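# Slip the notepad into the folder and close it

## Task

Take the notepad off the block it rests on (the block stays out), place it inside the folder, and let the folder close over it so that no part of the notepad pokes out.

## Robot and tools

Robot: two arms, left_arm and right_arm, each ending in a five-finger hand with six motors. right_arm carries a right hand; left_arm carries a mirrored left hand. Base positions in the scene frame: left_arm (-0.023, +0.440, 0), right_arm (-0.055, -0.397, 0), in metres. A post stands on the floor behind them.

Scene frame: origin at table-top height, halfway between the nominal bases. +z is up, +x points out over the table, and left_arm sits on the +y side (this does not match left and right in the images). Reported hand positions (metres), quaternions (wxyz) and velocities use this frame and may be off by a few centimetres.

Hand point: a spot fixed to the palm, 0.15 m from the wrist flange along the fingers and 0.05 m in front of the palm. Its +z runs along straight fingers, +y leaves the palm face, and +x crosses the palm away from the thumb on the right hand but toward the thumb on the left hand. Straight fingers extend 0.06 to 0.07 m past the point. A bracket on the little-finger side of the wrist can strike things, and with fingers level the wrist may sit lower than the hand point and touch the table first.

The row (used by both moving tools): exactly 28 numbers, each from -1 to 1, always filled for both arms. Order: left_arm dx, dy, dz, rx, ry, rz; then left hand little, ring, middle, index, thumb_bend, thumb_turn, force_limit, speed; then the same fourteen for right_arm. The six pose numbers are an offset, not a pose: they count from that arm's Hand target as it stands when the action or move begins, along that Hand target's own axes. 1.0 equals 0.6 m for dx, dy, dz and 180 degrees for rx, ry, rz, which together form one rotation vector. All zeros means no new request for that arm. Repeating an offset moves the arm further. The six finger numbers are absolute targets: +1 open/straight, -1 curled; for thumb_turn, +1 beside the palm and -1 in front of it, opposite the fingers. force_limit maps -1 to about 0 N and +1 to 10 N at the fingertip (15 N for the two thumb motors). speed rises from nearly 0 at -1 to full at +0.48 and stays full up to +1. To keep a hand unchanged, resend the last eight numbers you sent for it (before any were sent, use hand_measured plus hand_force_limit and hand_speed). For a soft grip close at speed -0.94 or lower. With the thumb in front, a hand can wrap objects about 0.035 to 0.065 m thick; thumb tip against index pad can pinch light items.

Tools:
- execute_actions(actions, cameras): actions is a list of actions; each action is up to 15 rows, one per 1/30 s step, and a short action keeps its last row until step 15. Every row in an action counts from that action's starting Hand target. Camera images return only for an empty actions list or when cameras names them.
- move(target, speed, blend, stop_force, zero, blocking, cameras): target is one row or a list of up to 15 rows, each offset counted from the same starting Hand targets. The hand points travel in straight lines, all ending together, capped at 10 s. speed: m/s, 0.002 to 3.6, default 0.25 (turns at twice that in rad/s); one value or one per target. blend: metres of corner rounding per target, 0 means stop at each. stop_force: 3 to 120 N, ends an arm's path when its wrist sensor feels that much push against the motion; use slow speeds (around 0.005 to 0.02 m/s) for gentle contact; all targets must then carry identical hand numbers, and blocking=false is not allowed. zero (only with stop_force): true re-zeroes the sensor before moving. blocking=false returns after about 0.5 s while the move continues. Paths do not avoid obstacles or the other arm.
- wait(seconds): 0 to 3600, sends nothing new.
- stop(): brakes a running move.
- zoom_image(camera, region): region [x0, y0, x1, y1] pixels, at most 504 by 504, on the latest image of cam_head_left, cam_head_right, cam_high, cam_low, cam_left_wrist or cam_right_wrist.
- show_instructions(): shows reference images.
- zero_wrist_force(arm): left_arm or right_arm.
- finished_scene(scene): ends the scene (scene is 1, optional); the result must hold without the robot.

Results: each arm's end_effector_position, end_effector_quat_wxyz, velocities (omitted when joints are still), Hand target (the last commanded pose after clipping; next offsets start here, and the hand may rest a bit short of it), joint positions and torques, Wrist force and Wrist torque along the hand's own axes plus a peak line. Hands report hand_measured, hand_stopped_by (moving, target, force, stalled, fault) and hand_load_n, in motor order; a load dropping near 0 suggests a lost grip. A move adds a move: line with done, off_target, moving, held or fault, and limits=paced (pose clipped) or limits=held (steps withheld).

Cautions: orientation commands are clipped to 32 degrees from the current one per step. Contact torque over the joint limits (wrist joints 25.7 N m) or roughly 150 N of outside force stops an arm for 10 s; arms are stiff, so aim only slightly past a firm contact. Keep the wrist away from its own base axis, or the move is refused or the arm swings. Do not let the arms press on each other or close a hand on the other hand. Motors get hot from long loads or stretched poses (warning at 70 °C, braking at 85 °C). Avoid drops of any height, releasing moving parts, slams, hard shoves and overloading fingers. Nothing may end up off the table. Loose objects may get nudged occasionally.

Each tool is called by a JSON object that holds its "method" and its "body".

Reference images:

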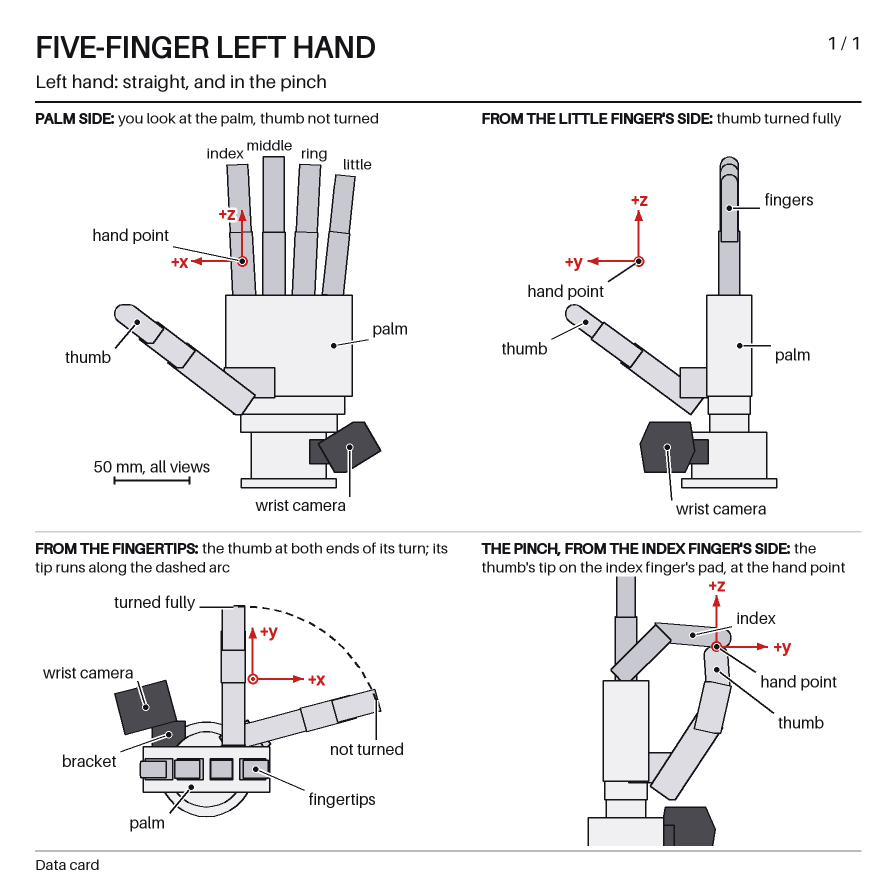

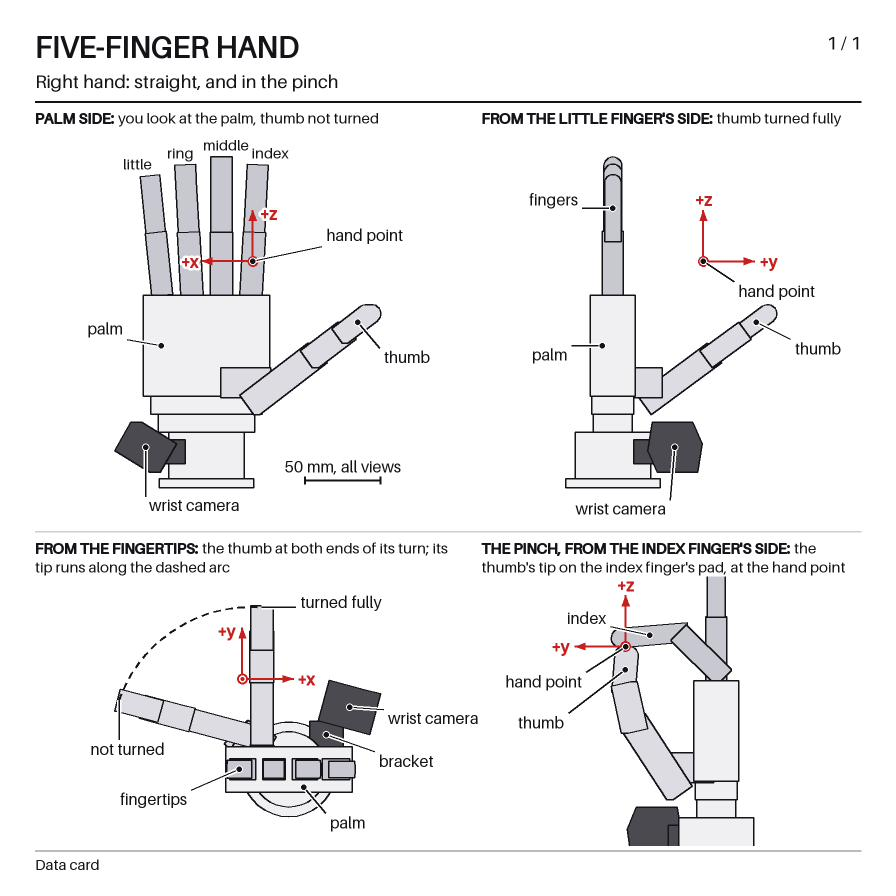

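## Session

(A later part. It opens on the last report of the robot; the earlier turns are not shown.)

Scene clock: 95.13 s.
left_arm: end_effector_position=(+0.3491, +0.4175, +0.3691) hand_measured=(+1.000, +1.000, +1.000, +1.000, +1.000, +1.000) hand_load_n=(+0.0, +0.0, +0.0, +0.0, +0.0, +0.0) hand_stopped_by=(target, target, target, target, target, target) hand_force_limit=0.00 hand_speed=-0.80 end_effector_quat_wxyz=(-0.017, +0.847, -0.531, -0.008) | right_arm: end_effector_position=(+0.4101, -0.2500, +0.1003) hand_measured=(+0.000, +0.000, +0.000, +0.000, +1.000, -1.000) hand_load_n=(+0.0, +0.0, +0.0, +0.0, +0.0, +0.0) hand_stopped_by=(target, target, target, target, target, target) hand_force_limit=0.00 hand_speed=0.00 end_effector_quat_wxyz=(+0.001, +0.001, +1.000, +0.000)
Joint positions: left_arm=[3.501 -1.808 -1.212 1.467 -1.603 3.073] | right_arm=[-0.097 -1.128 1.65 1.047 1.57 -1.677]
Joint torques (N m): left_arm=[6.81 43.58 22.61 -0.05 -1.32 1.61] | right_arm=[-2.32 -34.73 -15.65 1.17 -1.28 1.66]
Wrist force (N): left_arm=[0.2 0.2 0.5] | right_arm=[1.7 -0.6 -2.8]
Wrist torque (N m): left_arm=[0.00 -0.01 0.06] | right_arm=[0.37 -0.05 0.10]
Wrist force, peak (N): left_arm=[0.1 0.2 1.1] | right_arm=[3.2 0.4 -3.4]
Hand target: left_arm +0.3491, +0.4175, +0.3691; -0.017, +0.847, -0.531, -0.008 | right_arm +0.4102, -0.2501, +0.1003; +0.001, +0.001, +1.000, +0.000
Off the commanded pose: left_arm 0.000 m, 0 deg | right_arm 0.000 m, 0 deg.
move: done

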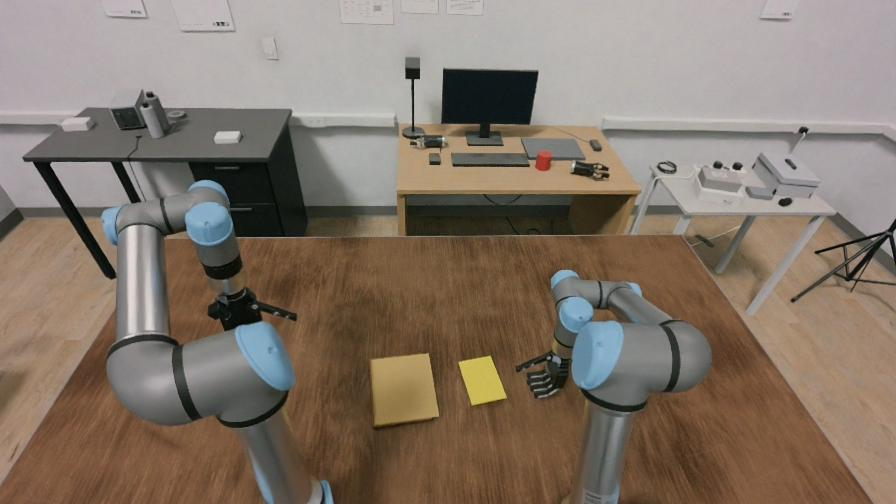

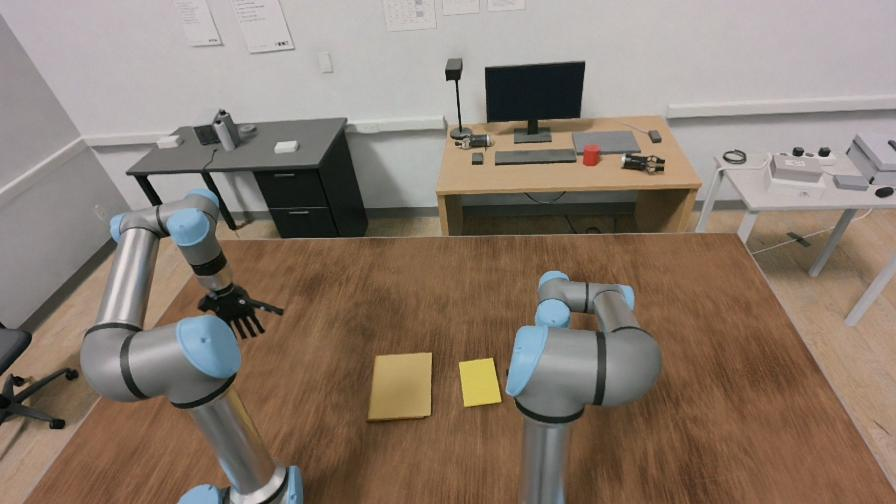

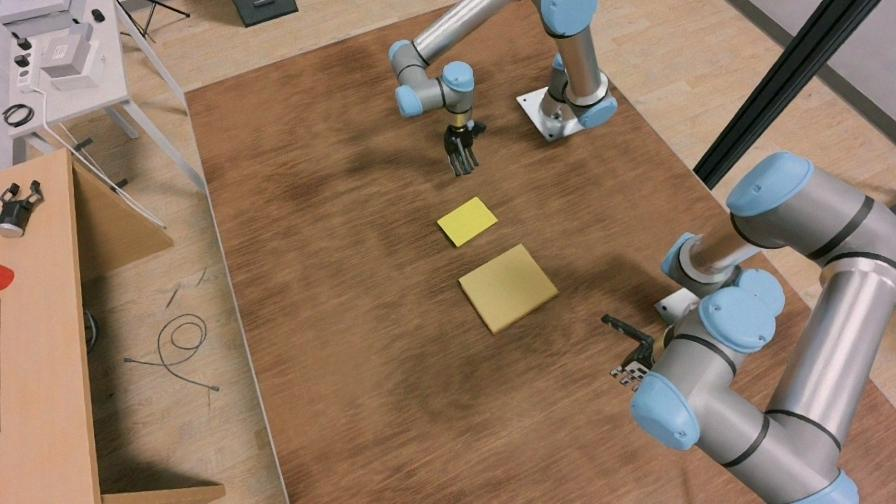

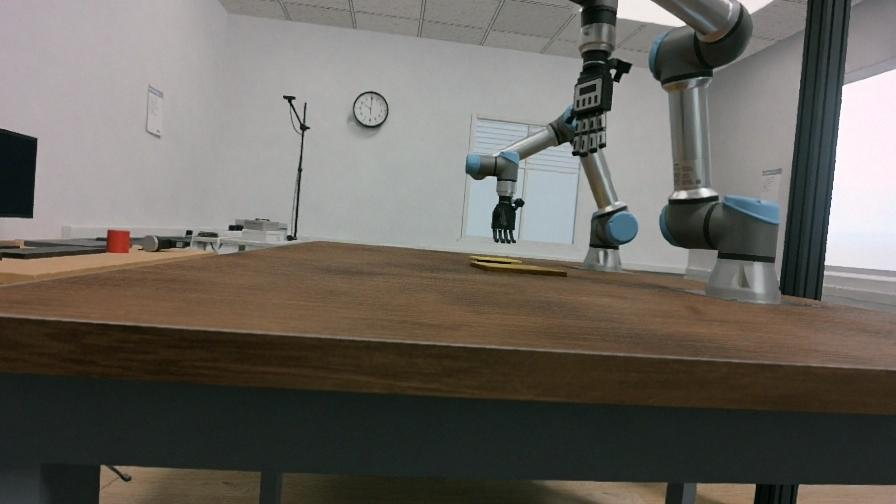

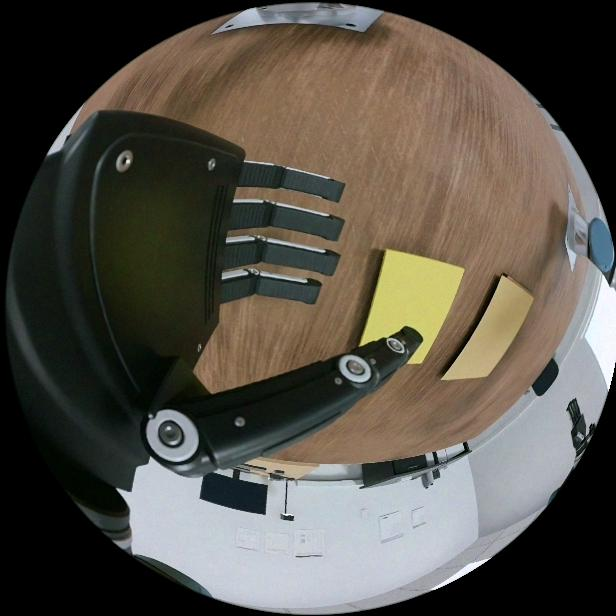

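{"method": "move", "body": {"target": [0,0,0,0,0,0,1,1,1,1,1,1,0,-0.8,-0.117,-0.033,0.067,0,0,-0.0556,0,0,0,0,1,-1,0,0], "cameras": ["cam_head_left","cam_high","cam_low","cam_right_wrist"]}}

{"method": "zoom_image", "body": {"camera": "cam_head_left", "region": [440, 330, 600, 430]}}

{"method": "zoom_image", "body": {"camera": "cam_high", "region": [420, 130, 540, 250]}}

{"method": "zoom_image", "body": {"camera": "cam_low", "region": [450, 220, 580, 285]}}

Scene clock: 115.83 s.
left_arm: end_effector_position=(+0.3491, +0.4175, +0.3691) hand_measured=(+1.000, +1.000, +1.000, +1.000, +1.000, +1.000) hand_load_n=(+0.0, +0.0, +0.0, +0.0, -0.5, +0.0) hand_stopped_by=(target, target, target, target, target, target) hand_force_limit=0.00 hand_speed=-0.80 end_effector_quat_wxyz=(-0.017, +0.847, -0.531, -0.008) | right_arm: end_effector_position=(+0.4804, -0.2699, +0.0602) hand_measured=(+0.000, +0.000, +0.000, +0.000, +1.000, -1.000) hand_load_n=(+0.0, +0.0, +0.0, +0.0, +0.0, -0.5) hand_stopped_by=(target, target, target, target, target, target) hand_force_limit=0.00 hand_speed=0.00 end_effector_quat_wxyz=(+0.001, -0.087, +0.996, +0.000)
Joint positions: left_arm=[3.501 -1.808 -1.212 1.467 -1.603 3.073] | right_arm=[-0.127 -0.918 1.422 1.065 1.57 -1.883]
Joint torques (N m): left_arm=[7.05 43.3 22.5 -0.1 -1.17 1.54] | right_arm=[7.48 -34.75 -20.32 0.83 -1.91 -1.07]
Wrist force (N): left_arm=[-0.1 0.1 0.8] | right_arm=[2.0 -0.7 -2.5]
Wrist torque (N m): left_arm=[-0.03 0.03 0.04] | right_arm=[0.34 -0.11 0.13]
Wrist force, peak (N): left_arm=[0.2 0.4 1.0] | right_arm=[3.4 0.2 -3.7]
Hand target: left_arm +0.3491, +0.4175, +0.3691; -0.017, +0.847, -0.531, -0.008 | right_arm +0.4804, -0.2699, +0.0602; +0.001, -0.087, +0.996, +0.000
Off the commanded pose: left_arm 0.000 m, 0 deg | right_arm 0.000 m, 0 deg.
move: done

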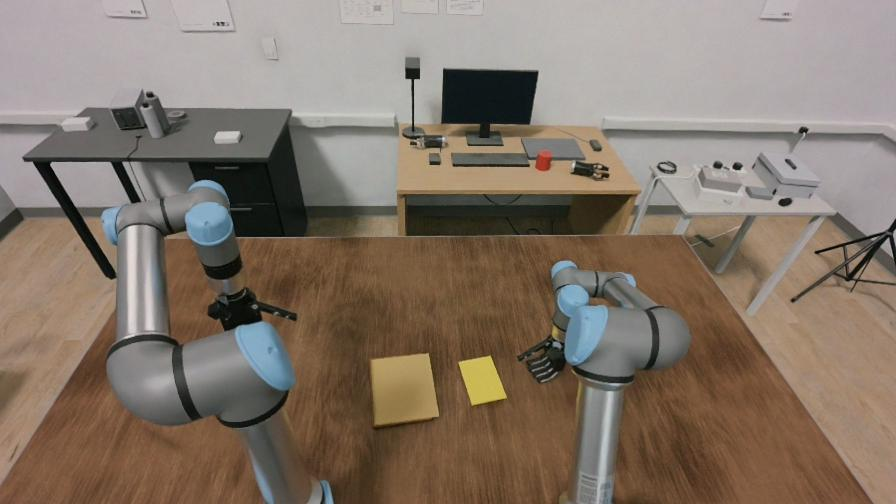

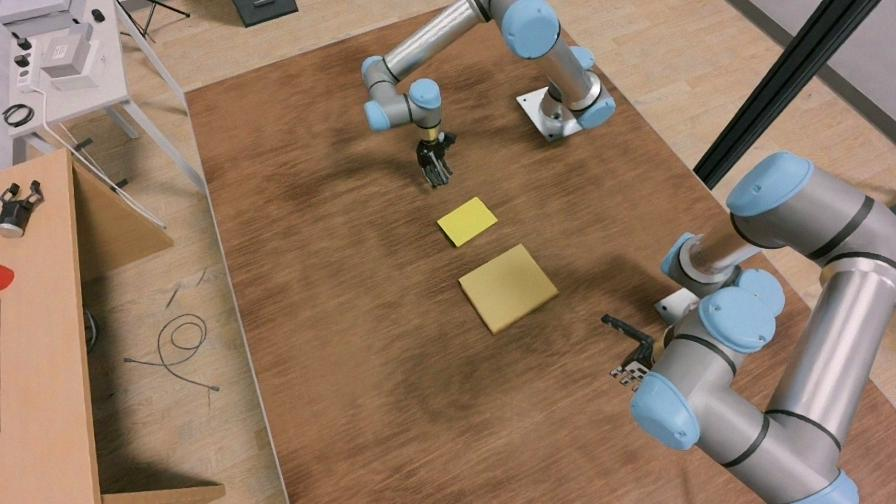

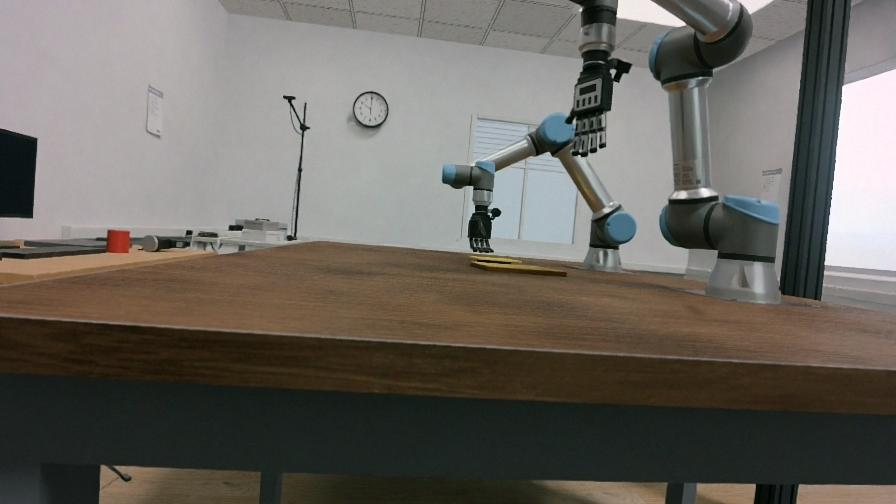

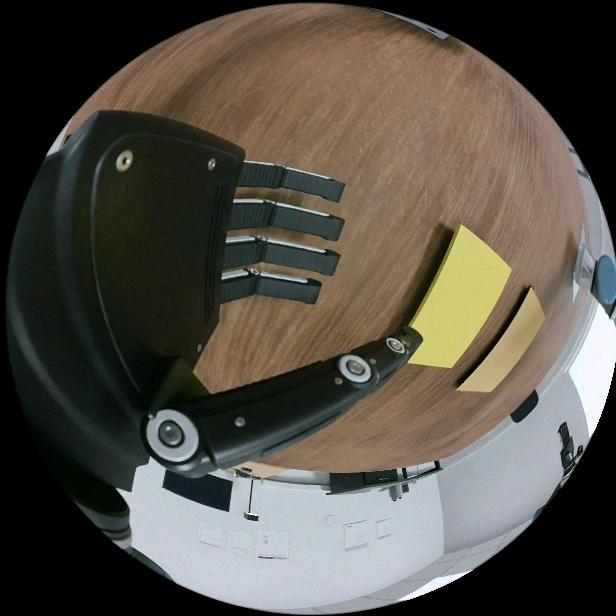

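Scaled by 3.150.

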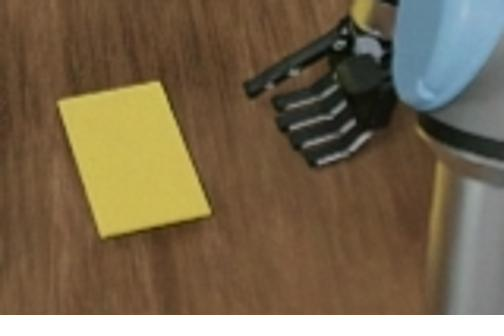

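Scaled by 4.200.

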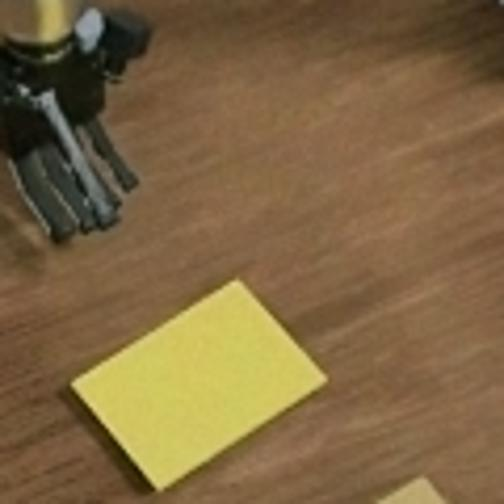

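Scaled by 3.877.

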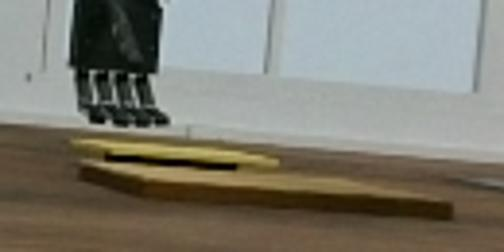

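{"method": "move", "body": {"target": [0,0,0,0,0,0,1,1,1,1,1,1,0,-0.8,-0.012,0.066,0,0,0,0.033,0,0,0,0,1,-1,0,0], "cameras": ["cam_head_left","cam_high","cam_low","cam_right_wrist"]}}

{"method": "zoom_image", "body": {"camera": "cam_head_left", "region": [440, 330, 600, 430]}}

{"method": "zoom_image", "body": {"camera": "cam_high", "region": [420, 130, 540, 250]}}

{"method": "zoom_image", "body": {"camera": "cam_right_wrist", "region": [220, 180, 500, 460]}}

Scene clock: 130.73 s.
left_arm: end_effector_position=(+0.3491, +0.4175, +0.3691) hand_measured=(+1.000, +1.000, +1.000, +1.000, +1.000, +1.000) hand_load_n=(+0.5, +0.0, +0.0, +0.0, +0.0, +0.0) hand_stopped_by=(target, target, target, target, target, target) hand_force_limit=0.00 hand_speed=-0.80 end_effector_quat_wxyz=(-0.017, +0.847, -0.531, -0.008) | right_arm: end_effector_position=(+0.4807, -0.2297, +0.0602) hand_measured=(+0.000, +0.000, +0.000, +0.000, +1.000, -1.000) hand_load_n=(+0.0, +0.0, +0.0, +0.0, +0.0, +0.0) hand_stopped_by=(target, target, target, target, target, target) hand_force_limit=0.00 hand_speed=0.00 end_effector_quat_wxyz=(+0.001, -0.035, +0.999, +0.000)
Joint positions: left_arm=[3.501 -1.808 -1.212 1.467 -1.603 3.073] | right_arm=[-0.044 -0.916 1.419 1.066 1.57 -1.696]
Joint torques (N m): left_arm=[6.58 43.18 21.73 -0.11 -0.96 1.54] | right_arm=[5.3 -32.21 -10.72 2.51 0.22 2.3]
Wrist force (N): left_arm=[0.1 -0.1 0.6] | right_arm=[2.0 -0.9 -2.5]
Wrist torque (N m): left_arm=[-0.05 0.01 0.06] | right_arm=[0.28 -0.11 0.29]
Wrist force, peak (N): left_arm=[-0.2 0.1 1.1] | right_arm=[1.9 -2.7 -2.8]
Hand target: left_arm +0.3491, +0.4175, +0.3691; -0.017, +0.847, -0.531, -0.008 | right_arm +0.4807, -0.2297, +0.0602; +0.001, -0.035, +0.999, +0.000
Off the commanded pose: left_arm 0.000 m, 0 deg | right_arm 0.000 m, 0 deg.
move: done

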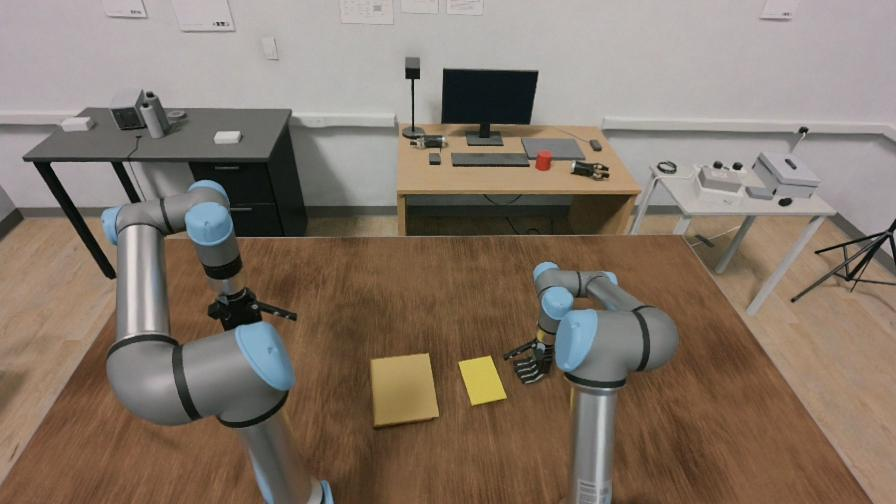

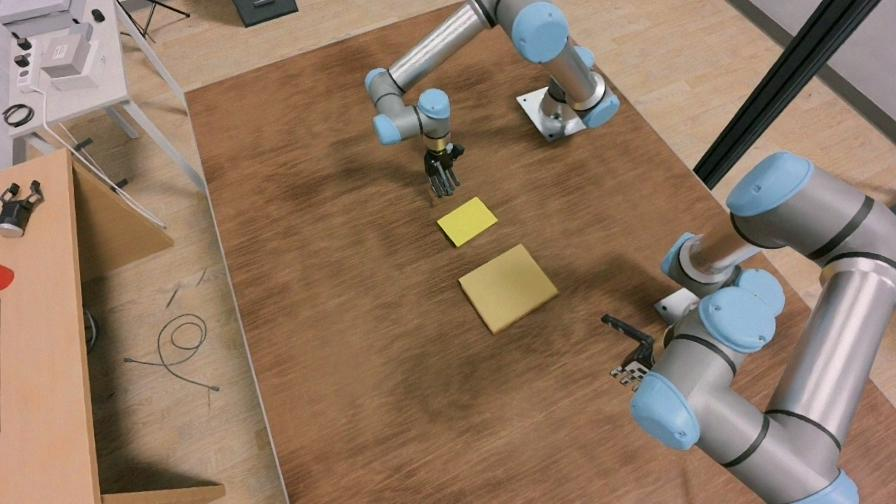

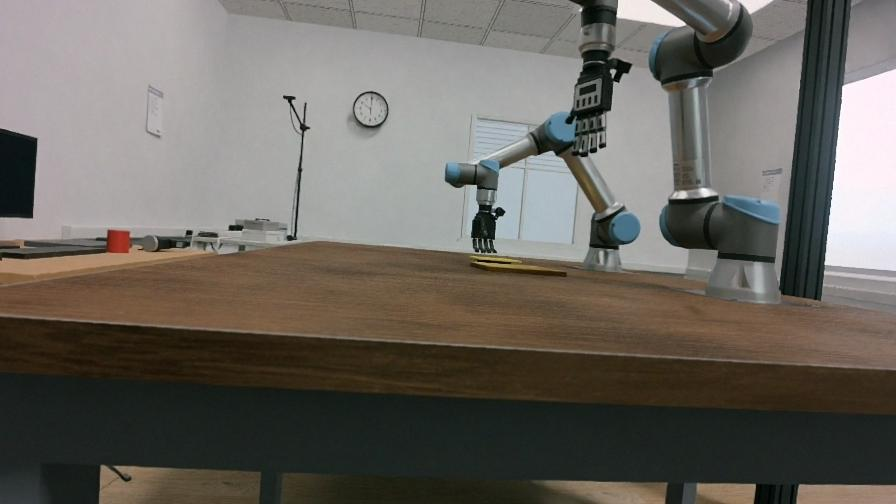

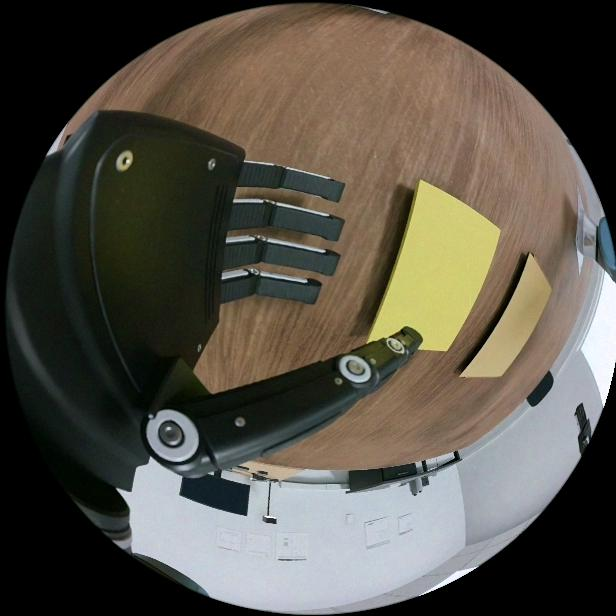

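Scaled by 3.150.

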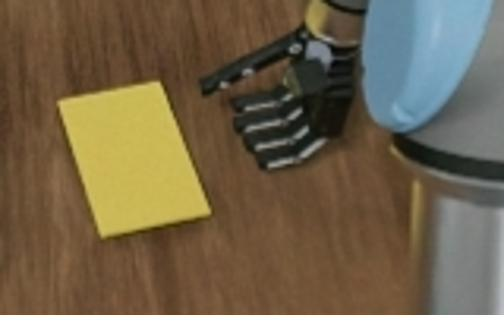

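Scaled by 4.200.

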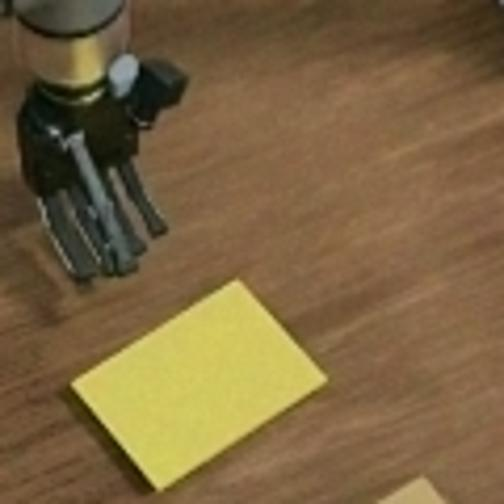

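Scaled by 1.800 from the camera's image (finer frame: 880x880).

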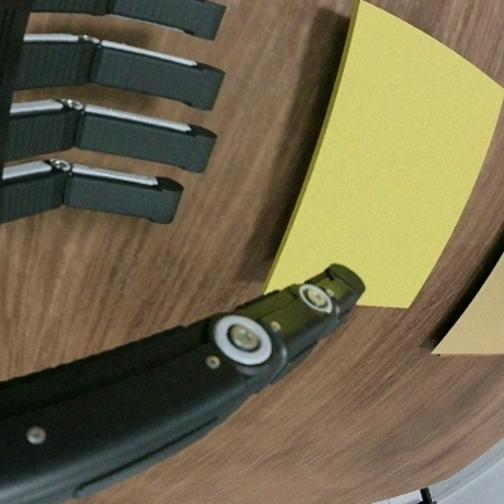

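{"method": "move", "body": {"target": [0,0,0,0,0,0,1,1,1,1,1,1,0,-0.8,-0.0,0,0.017,0,0,-0.0111,-0.1,-0.1,-0.1,-0.1,1,-1,0,0]}}

{"method": "move", "body": {"target": [0,0,0,0,0,0,1,1,1,1,1,1,0,-0.8,-0.0,0,0.07,0,0,0,-0.1,-0.1,-0.1,-0.1,1,-1,0,0], "speed": 0.01, "stop_force": 4, "cameras": ["cam_low","cam_right_wrist"]}}

Scene clock: 150.03 s.
left_arm: end_effector_position=(+0.3491, +0.4175, +0.3691) hand_measured=(+1.000, +1.000, +1.000, +1.000, +1.000, +1.000) hand_load_n=(+0.0, +0.0, +0.0, +0.0, +0.0, +0.0) hand_stopped_by=(target, target, target, target, target, target) hand_force_limit=0.00 hand_speed=-0.80 end_effector_quat_wxyz=(-0.017, +0.847, -0.531, -0.008) | right_arm: end_effector_position=(+0.4807, -0.2297, +0.0499) hand_measured=(-0.100, -0.100, -0.100, -0.100, +1.000, -1.000) hand_load_n=(+0.0, +0.0, +0.0, +0.0, +0.0, +0.0) hand_stopped_by=(target, target, target, target, target, target) hand_force_limit=0.00 hand_speed=0.00 end_effector_quat_wxyz=(+0.001, -0.052, +0.999, +0.000)
Joint positions: left_arm=[3.501 -1.808 -1.212 1.467 -1.603 3.073] | right_arm=[-0.045 -0.9 1.421 1.049 1.57 -1.732]
Joint torques (N m): left_arm=[6.1 43.45 21.74 -0.06 -0.76 1.46] | right_arm=[-2.91 -52.87 -21.5 3.87 0.09 1.37]
Wrist force (N): left_arm=[0.5 -0.1 0.5] | right_arm=[1.9 -1.0 -2.9]
Wrist torque (N m): left_arm=[-0.05 -0.06 0.09] | right_arm=[0.30 -0.08 0.10]
Wrist force, peak (N): left_arm=[0.6 0.1 1.0] | right_arm=[2.0 -0.9 -3.6]
Hand target: left_arm +0.3491, +0.4175, +0.3691; -0.017, +0.847, -0.531, -0.008 | right_arm +0.4807, -0.2297, +0.0500; +0.001, -0.052, +0.999, +0.000
Off the commanded pose: left_arm 0.000 m, 0 deg | right_arm 0.000 m, 0 deg.
move: done

Scene clock: 154.20 s.
left_arm: end_effector_position=(+0.3491, +0.4175, +0.3691) hand_measured=(+1.000, +1.000, +1.000, +1.000, +1.000, +1.000) hand_load_n=(+0.0, +0.0, +0.0, -0.5, +0.0, +0.0) hand_stopped_by=(target, target, target, target, target, target) hand_force_limit=0.00 hand_speed=-0.80 end_effector_quat_wxyz=(-0.017, +0.847, -0.531, -0.008) | right_arm: end_effector_position=(+0.4808, -0.2296, +0.0195) hand_measured=(-0.100, -0.100, -0.100, -0.100, +1.000, -1.000) hand_load_n=(+0.0, +0.0, -2.5, -1.0, +0.0, +0.0) hand_stopped_by=(target, target, target, target, target, target) hand_force_limit=0.00 hand_speed=0.00 end_effector_quat_wxyz=(+0.001, -0.052, +0.999, +0.000)
Joint positions: left_arm=[3.501 -1.808 -1.212 1.467 -1.603 3.073] | right_arm=[-0.045 -0.862 1.443 0.988 1.57 -1.732]
Joint torques (N m): left_arm=[6.76 43.57 20.86 -0.08 -0.43 1.54] | right_arm=[3.99 -51.39 -21.49 3.49 -0.69 0.92]
Wrist force (N): left_arm=[0.1 0.1 0.6] | right_arm=[2.0 0.0 -5.6]
Wrist torque (N m): left_arm=[-0.02 0.00 0.05] | right_arm=[0.40 -0.13 0.16]
Wrist force, peak (N): left_arm=[0.6 0.6 0.8] | right_arm=[1.3 -3.3 -9.0]
Hand target: left_arm +0.3491, +0.4175, +0.3691; -0.017, +0.847, -0.531, -0.008 | right_arm +0.4808, -0.2296, +0.0195; +0.001, -0.052, +0.999, +0.000 (not the last commanded pose)
Off the commanded pose: left_arm 0.000 m, 0 deg | right_arm 0.011 m, 0 deg.
move: contact (right_arm)

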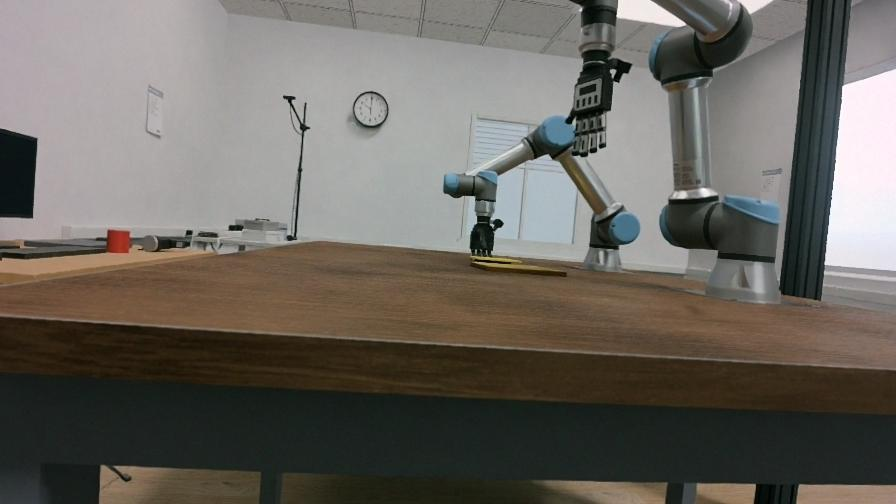

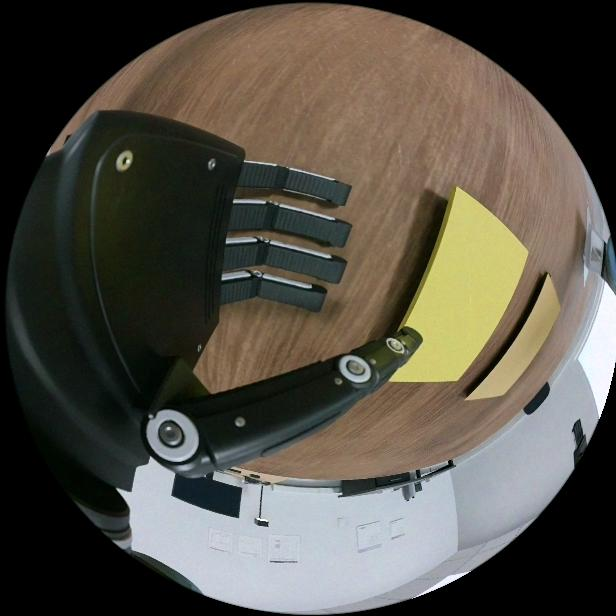

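{"method": "zoom_image", "body": {"camera": "cam_low", "region": [455, 230, 535, 280]}}

{"method": "zoom_image", "body": {"camera": "cam_right_wrist", "region": [300, 180, 500, 380]}}

Scaled by 6.300.

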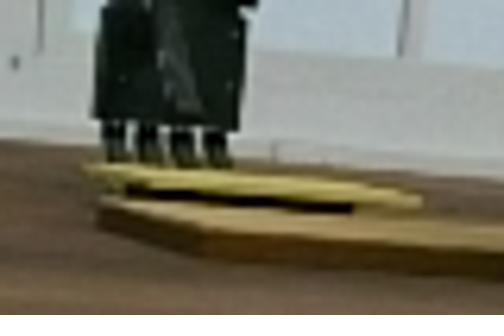

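Scaled by 2.520 from the camera's image (finer frame: 880x880).

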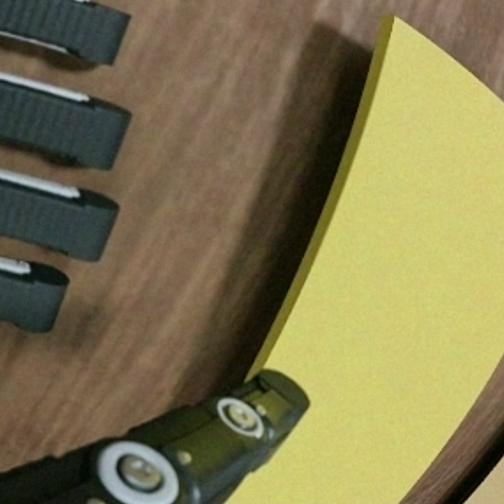

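{"method": "move", "body": {"target": [[0,0,0,0,0,0,1,1,1,1,1,1,0,-0.8,0,0,-0.0042,0,0,0,-0.1,-0.1,-0.1,-0.1,1,-1,0,0],[0,0,0,0,0,0,1,1,1,1,1,1,0,-0.8,0.0202,0.111,-0.0042,0,0,0,-0.1,-0.1,-0.1,-0.1,1,-1,0,0]], "speed": 0.03, "cameras": ["cam_high","cam_head_left","cam_low","cam_right_wrist"]}}

{"method": "zoom_image", "body": {"camera": "cam_low", "region": [455, 230, 535, 280]}}

{"method": "zoom_image", "body": {"camera": "cam_right_wrist", "region": [250, 150, 450, 350]}}

{"method": "zoom_image", "body": {"camera": "cam_high", "region": [420, 160, 520, 260]}}

Scene clock: 171.57 s.
left_arm: end_effector_position=(+0.3491, +0.4175, +0.3691) hand_measured=(+1.000, +1.000, +1.000, +1.000, +1.000, +1.000) hand_load_n=(+0.0, +0.0, +0.0, +0.0, +0.0, +0.0) hand_stopped_by=(target, target, target, target, target, target) hand_force_limit=0.00 hand_speed=-0.80 end_effector_quat_wxyz=(-0.017, +0.847, -0.531, -0.008) | right_arm: end_effector_position=(+0.4617, -0.1646, +0.0220) hand_measured=(-0.100, -0.100, -0.100, -0.100, +1.000, -1.000) hand_load_n=(+0.0, +0.0, +0.0, +0.0, +0.0, +0.0) hand_stopped_by=(target, target, target, target, target, target) hand_force_limit=0.00 hand_speed=0.00 end_effector_quat_wxyz=(+0.001, -0.052, +0.999, +0.000)
Joint positions: left_arm=[3.501 -1.808 -1.212 1.467 -1.603 3.073] | right_arm=[0.084 -0.868 1.446 0.991 1.57 -1.602]
Joint torques (N m): left_arm=[5.95 42.78 20.27 -0.25 -0.2 1.44] | right_arm=[-8.02 -31.18 -19.92 3.83 2.02 -2.51]
Wrist force (N): left_arm=[0.0 0.0 0.6] | right_arm=[2.4 -1.5 -2.7]
Wrist torque (N m): left_arm=[-0.04 0.02 0.05] | right_arm=[0.21 -0.16 0.10]
Wrist force, peak (N): left_arm=[0.0 -0.2 1.1] | right_arm=[1.6 -0.1 -6.0]
Hand target: left_arm +0.3491, +0.4175, +0.3691; -0.017, +0.847, -0.531, -0.008 | right_arm +0.4617, -0.1647, +0.0220; +0.001, -0.052, +0.999, +0.000
Off the commanded pose: left_arm 0.000 m, 0 deg | right_arm 0.000 m, 0 deg.
move: done
Images, in order (width x height): cam_head_left 896x504, cam_high 896x504, cam_low 896x504, cam_right_wrist 616x616.

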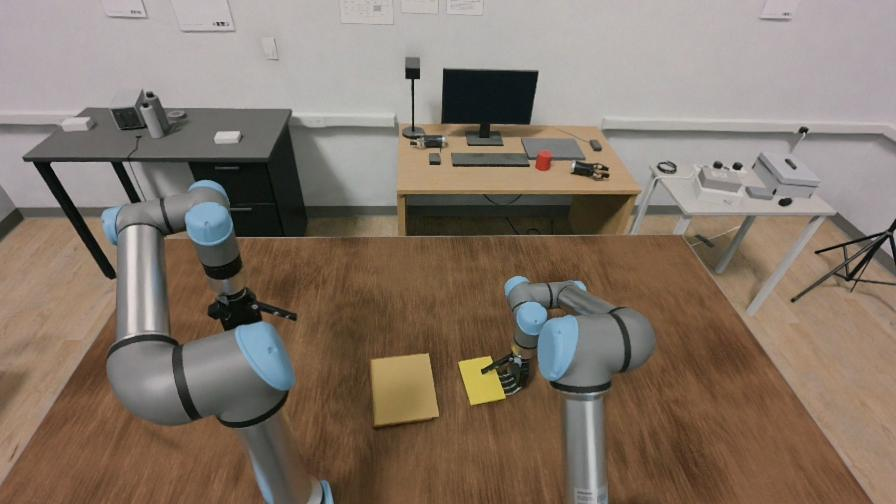

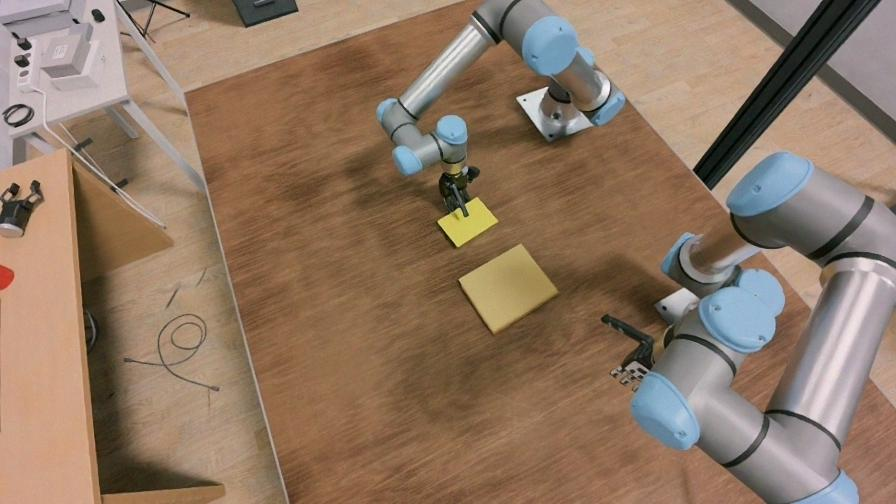

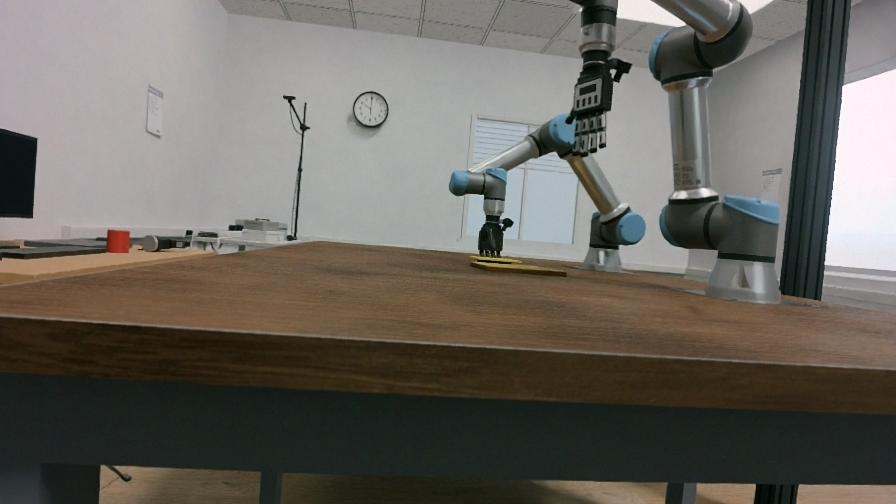

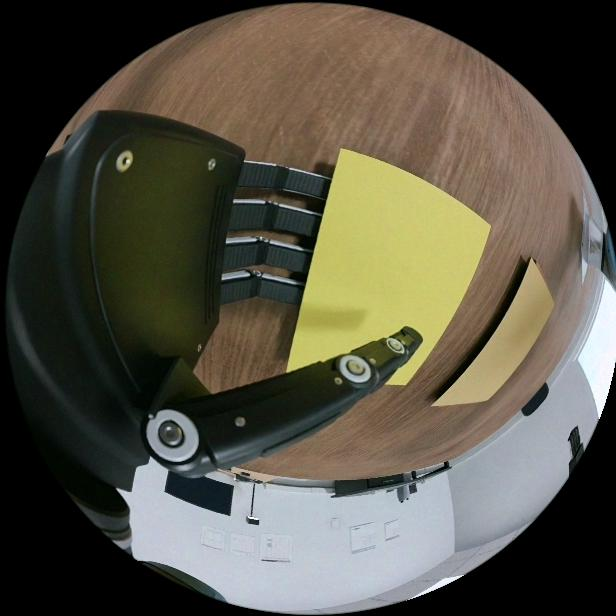

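Scaled by 6.300.

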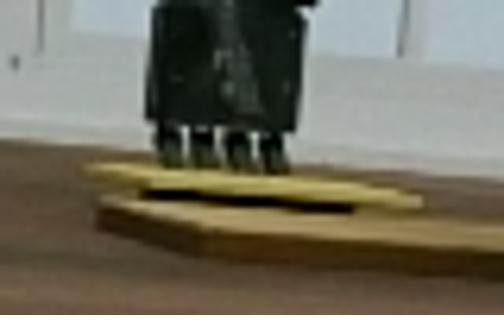

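Scaled by 2.520 from the camera's image (finer frame: 880x880).

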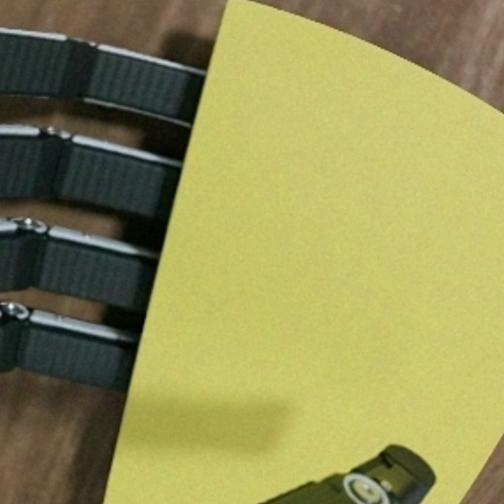

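Scaled by 5.040.

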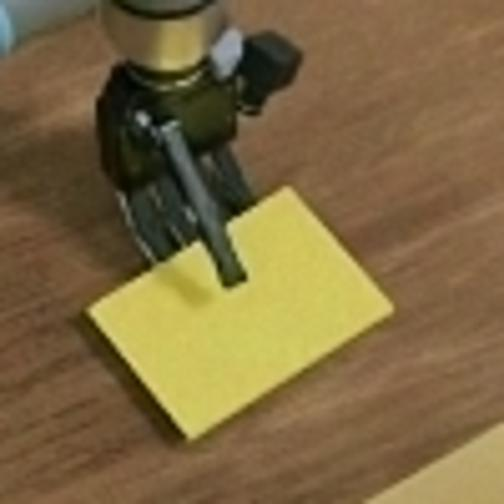

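{"method": "move", "body": {"target": [0,0,0,0,0,0,1,1,1,1,1,1,0,-0.8,0,0.02,0,0,0,0,-0.1,-0.1,-0.1,-0.1,1,-1,0,0], "speed": 0.01, "stop_force": 3, "cameras": ["cam_high","cam_head_left","cam_right_wrist"]}}

{"method": "zoom_image", "body": {"camera": "cam_right_wrist", "region": [250, 150, 450, 350]}}

{"method": "zoom_image", "body": {"camera": "cam_high", "region": [420, 160, 520, 260]}}

Scene clock: 177.67 s.
left_arm: end_effector_position=(+0.3491, +0.4175, +0.3691) hand_measured=(+1.000, +1.000, +1.000, +1.000, +1.000, +1.000) hand_load_n=(+0.0, +0.0, +0.0, +0.0, +0.0, +0.0) hand_stopped_by=(target, target, target, target, target, target) hand_force_limit=0.00 hand_speed=-0.80 end_effector_quat_wxyz=(-0.017, +0.847, -0.531, -0.008) | right_arm: end_effector_position=(+0.4605, -0.1527, +0.0220) hand_measured=(-0.100, -0.100, -0.100, -0.100, +1.000, -1.000) hand_load_n=(+0.0, +0.0, +0.0, +0.0, +0.0, +0.0) hand_stopped_by=(target, target, target, target, target, target) hand_force_limit=0.00 hand_speed=0.00 end_effector_quat_wxyz=(+0.001, -0.052, +0.999, +0.000)
Joint positions: left_arm=[3.501 -1.808 -1.212 1.467 -1.603 3.073] | right_arm=[0.108 -0.862 1.436 0.996 1.57 -1.579]
Joint torques (N m): left_arm=[5.95 43.56 19.79 -0.22 0.07 1.44] | right_arm=[-7.22 -40.65 -11.79 1.65 2.01 -2.85]
Wrist force (N): left_arm=[0.0 0.3 0.4] | right_arm=[2.4 -1.7 -2.7]
Wrist torque (N m): left_arm=[0.02 0.02 0.04] | right_arm=[0.19 -0.16 0.09]
Wrist force, peak (N): left_arm=[0.4 0.1 1.0] | right_arm=[2.4 -2.2 -2.9]
Hand target: left_arm +0.3491, +0.4175, +0.3691; -0.017, +0.847, -0.531, -0.008 | right_arm +0.4605, -0.1527, +0.0220; +0.001, -0.052, +0.999, +0.000
Off the commanded pose: left_arm 0.000 m, 0 deg | right_arm 0.000 m, 0 deg.
move: done
Images, in order (width x height): cam_head_left 896x504, cam_high 896x504, cam_right_wrist 616x616.

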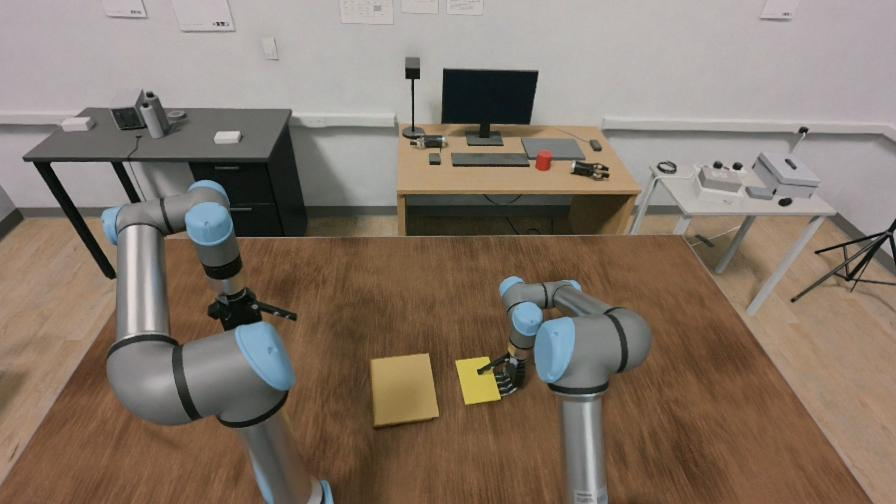

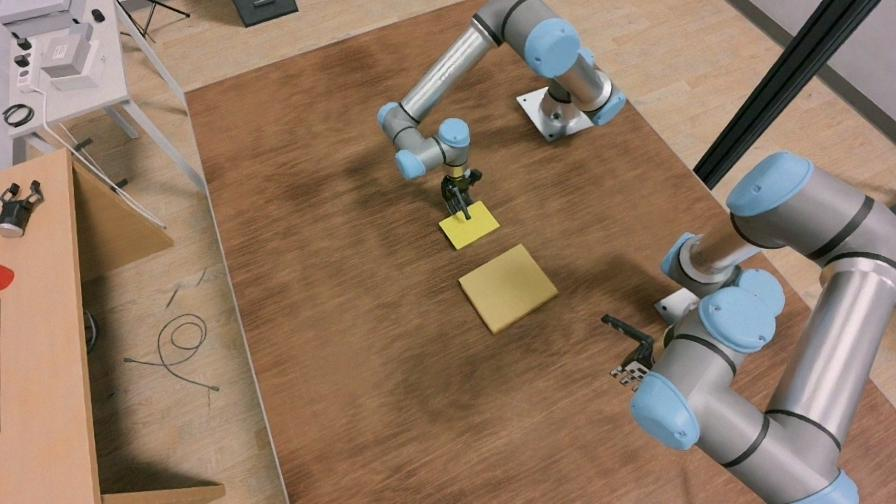

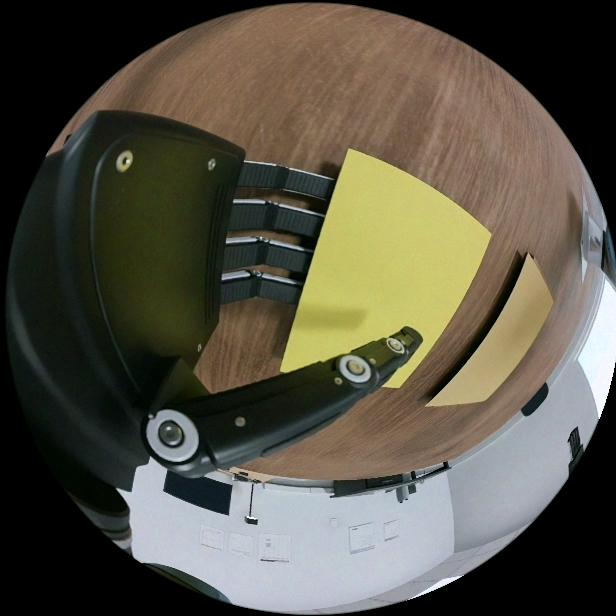

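Scaled by 2.520 from the camera's image (finer frame: 880x880).

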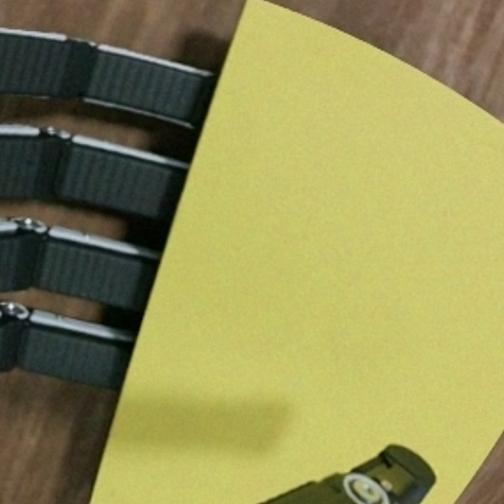

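Scaled by 5.040.

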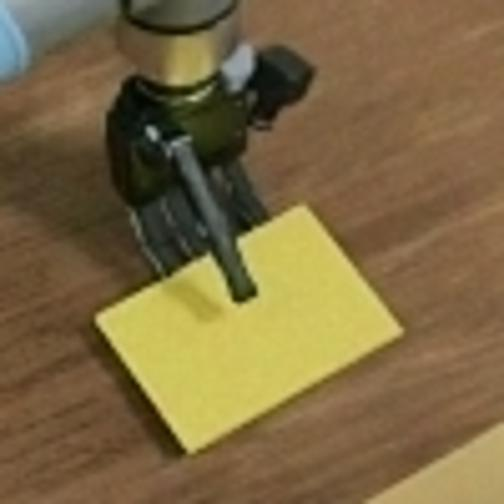

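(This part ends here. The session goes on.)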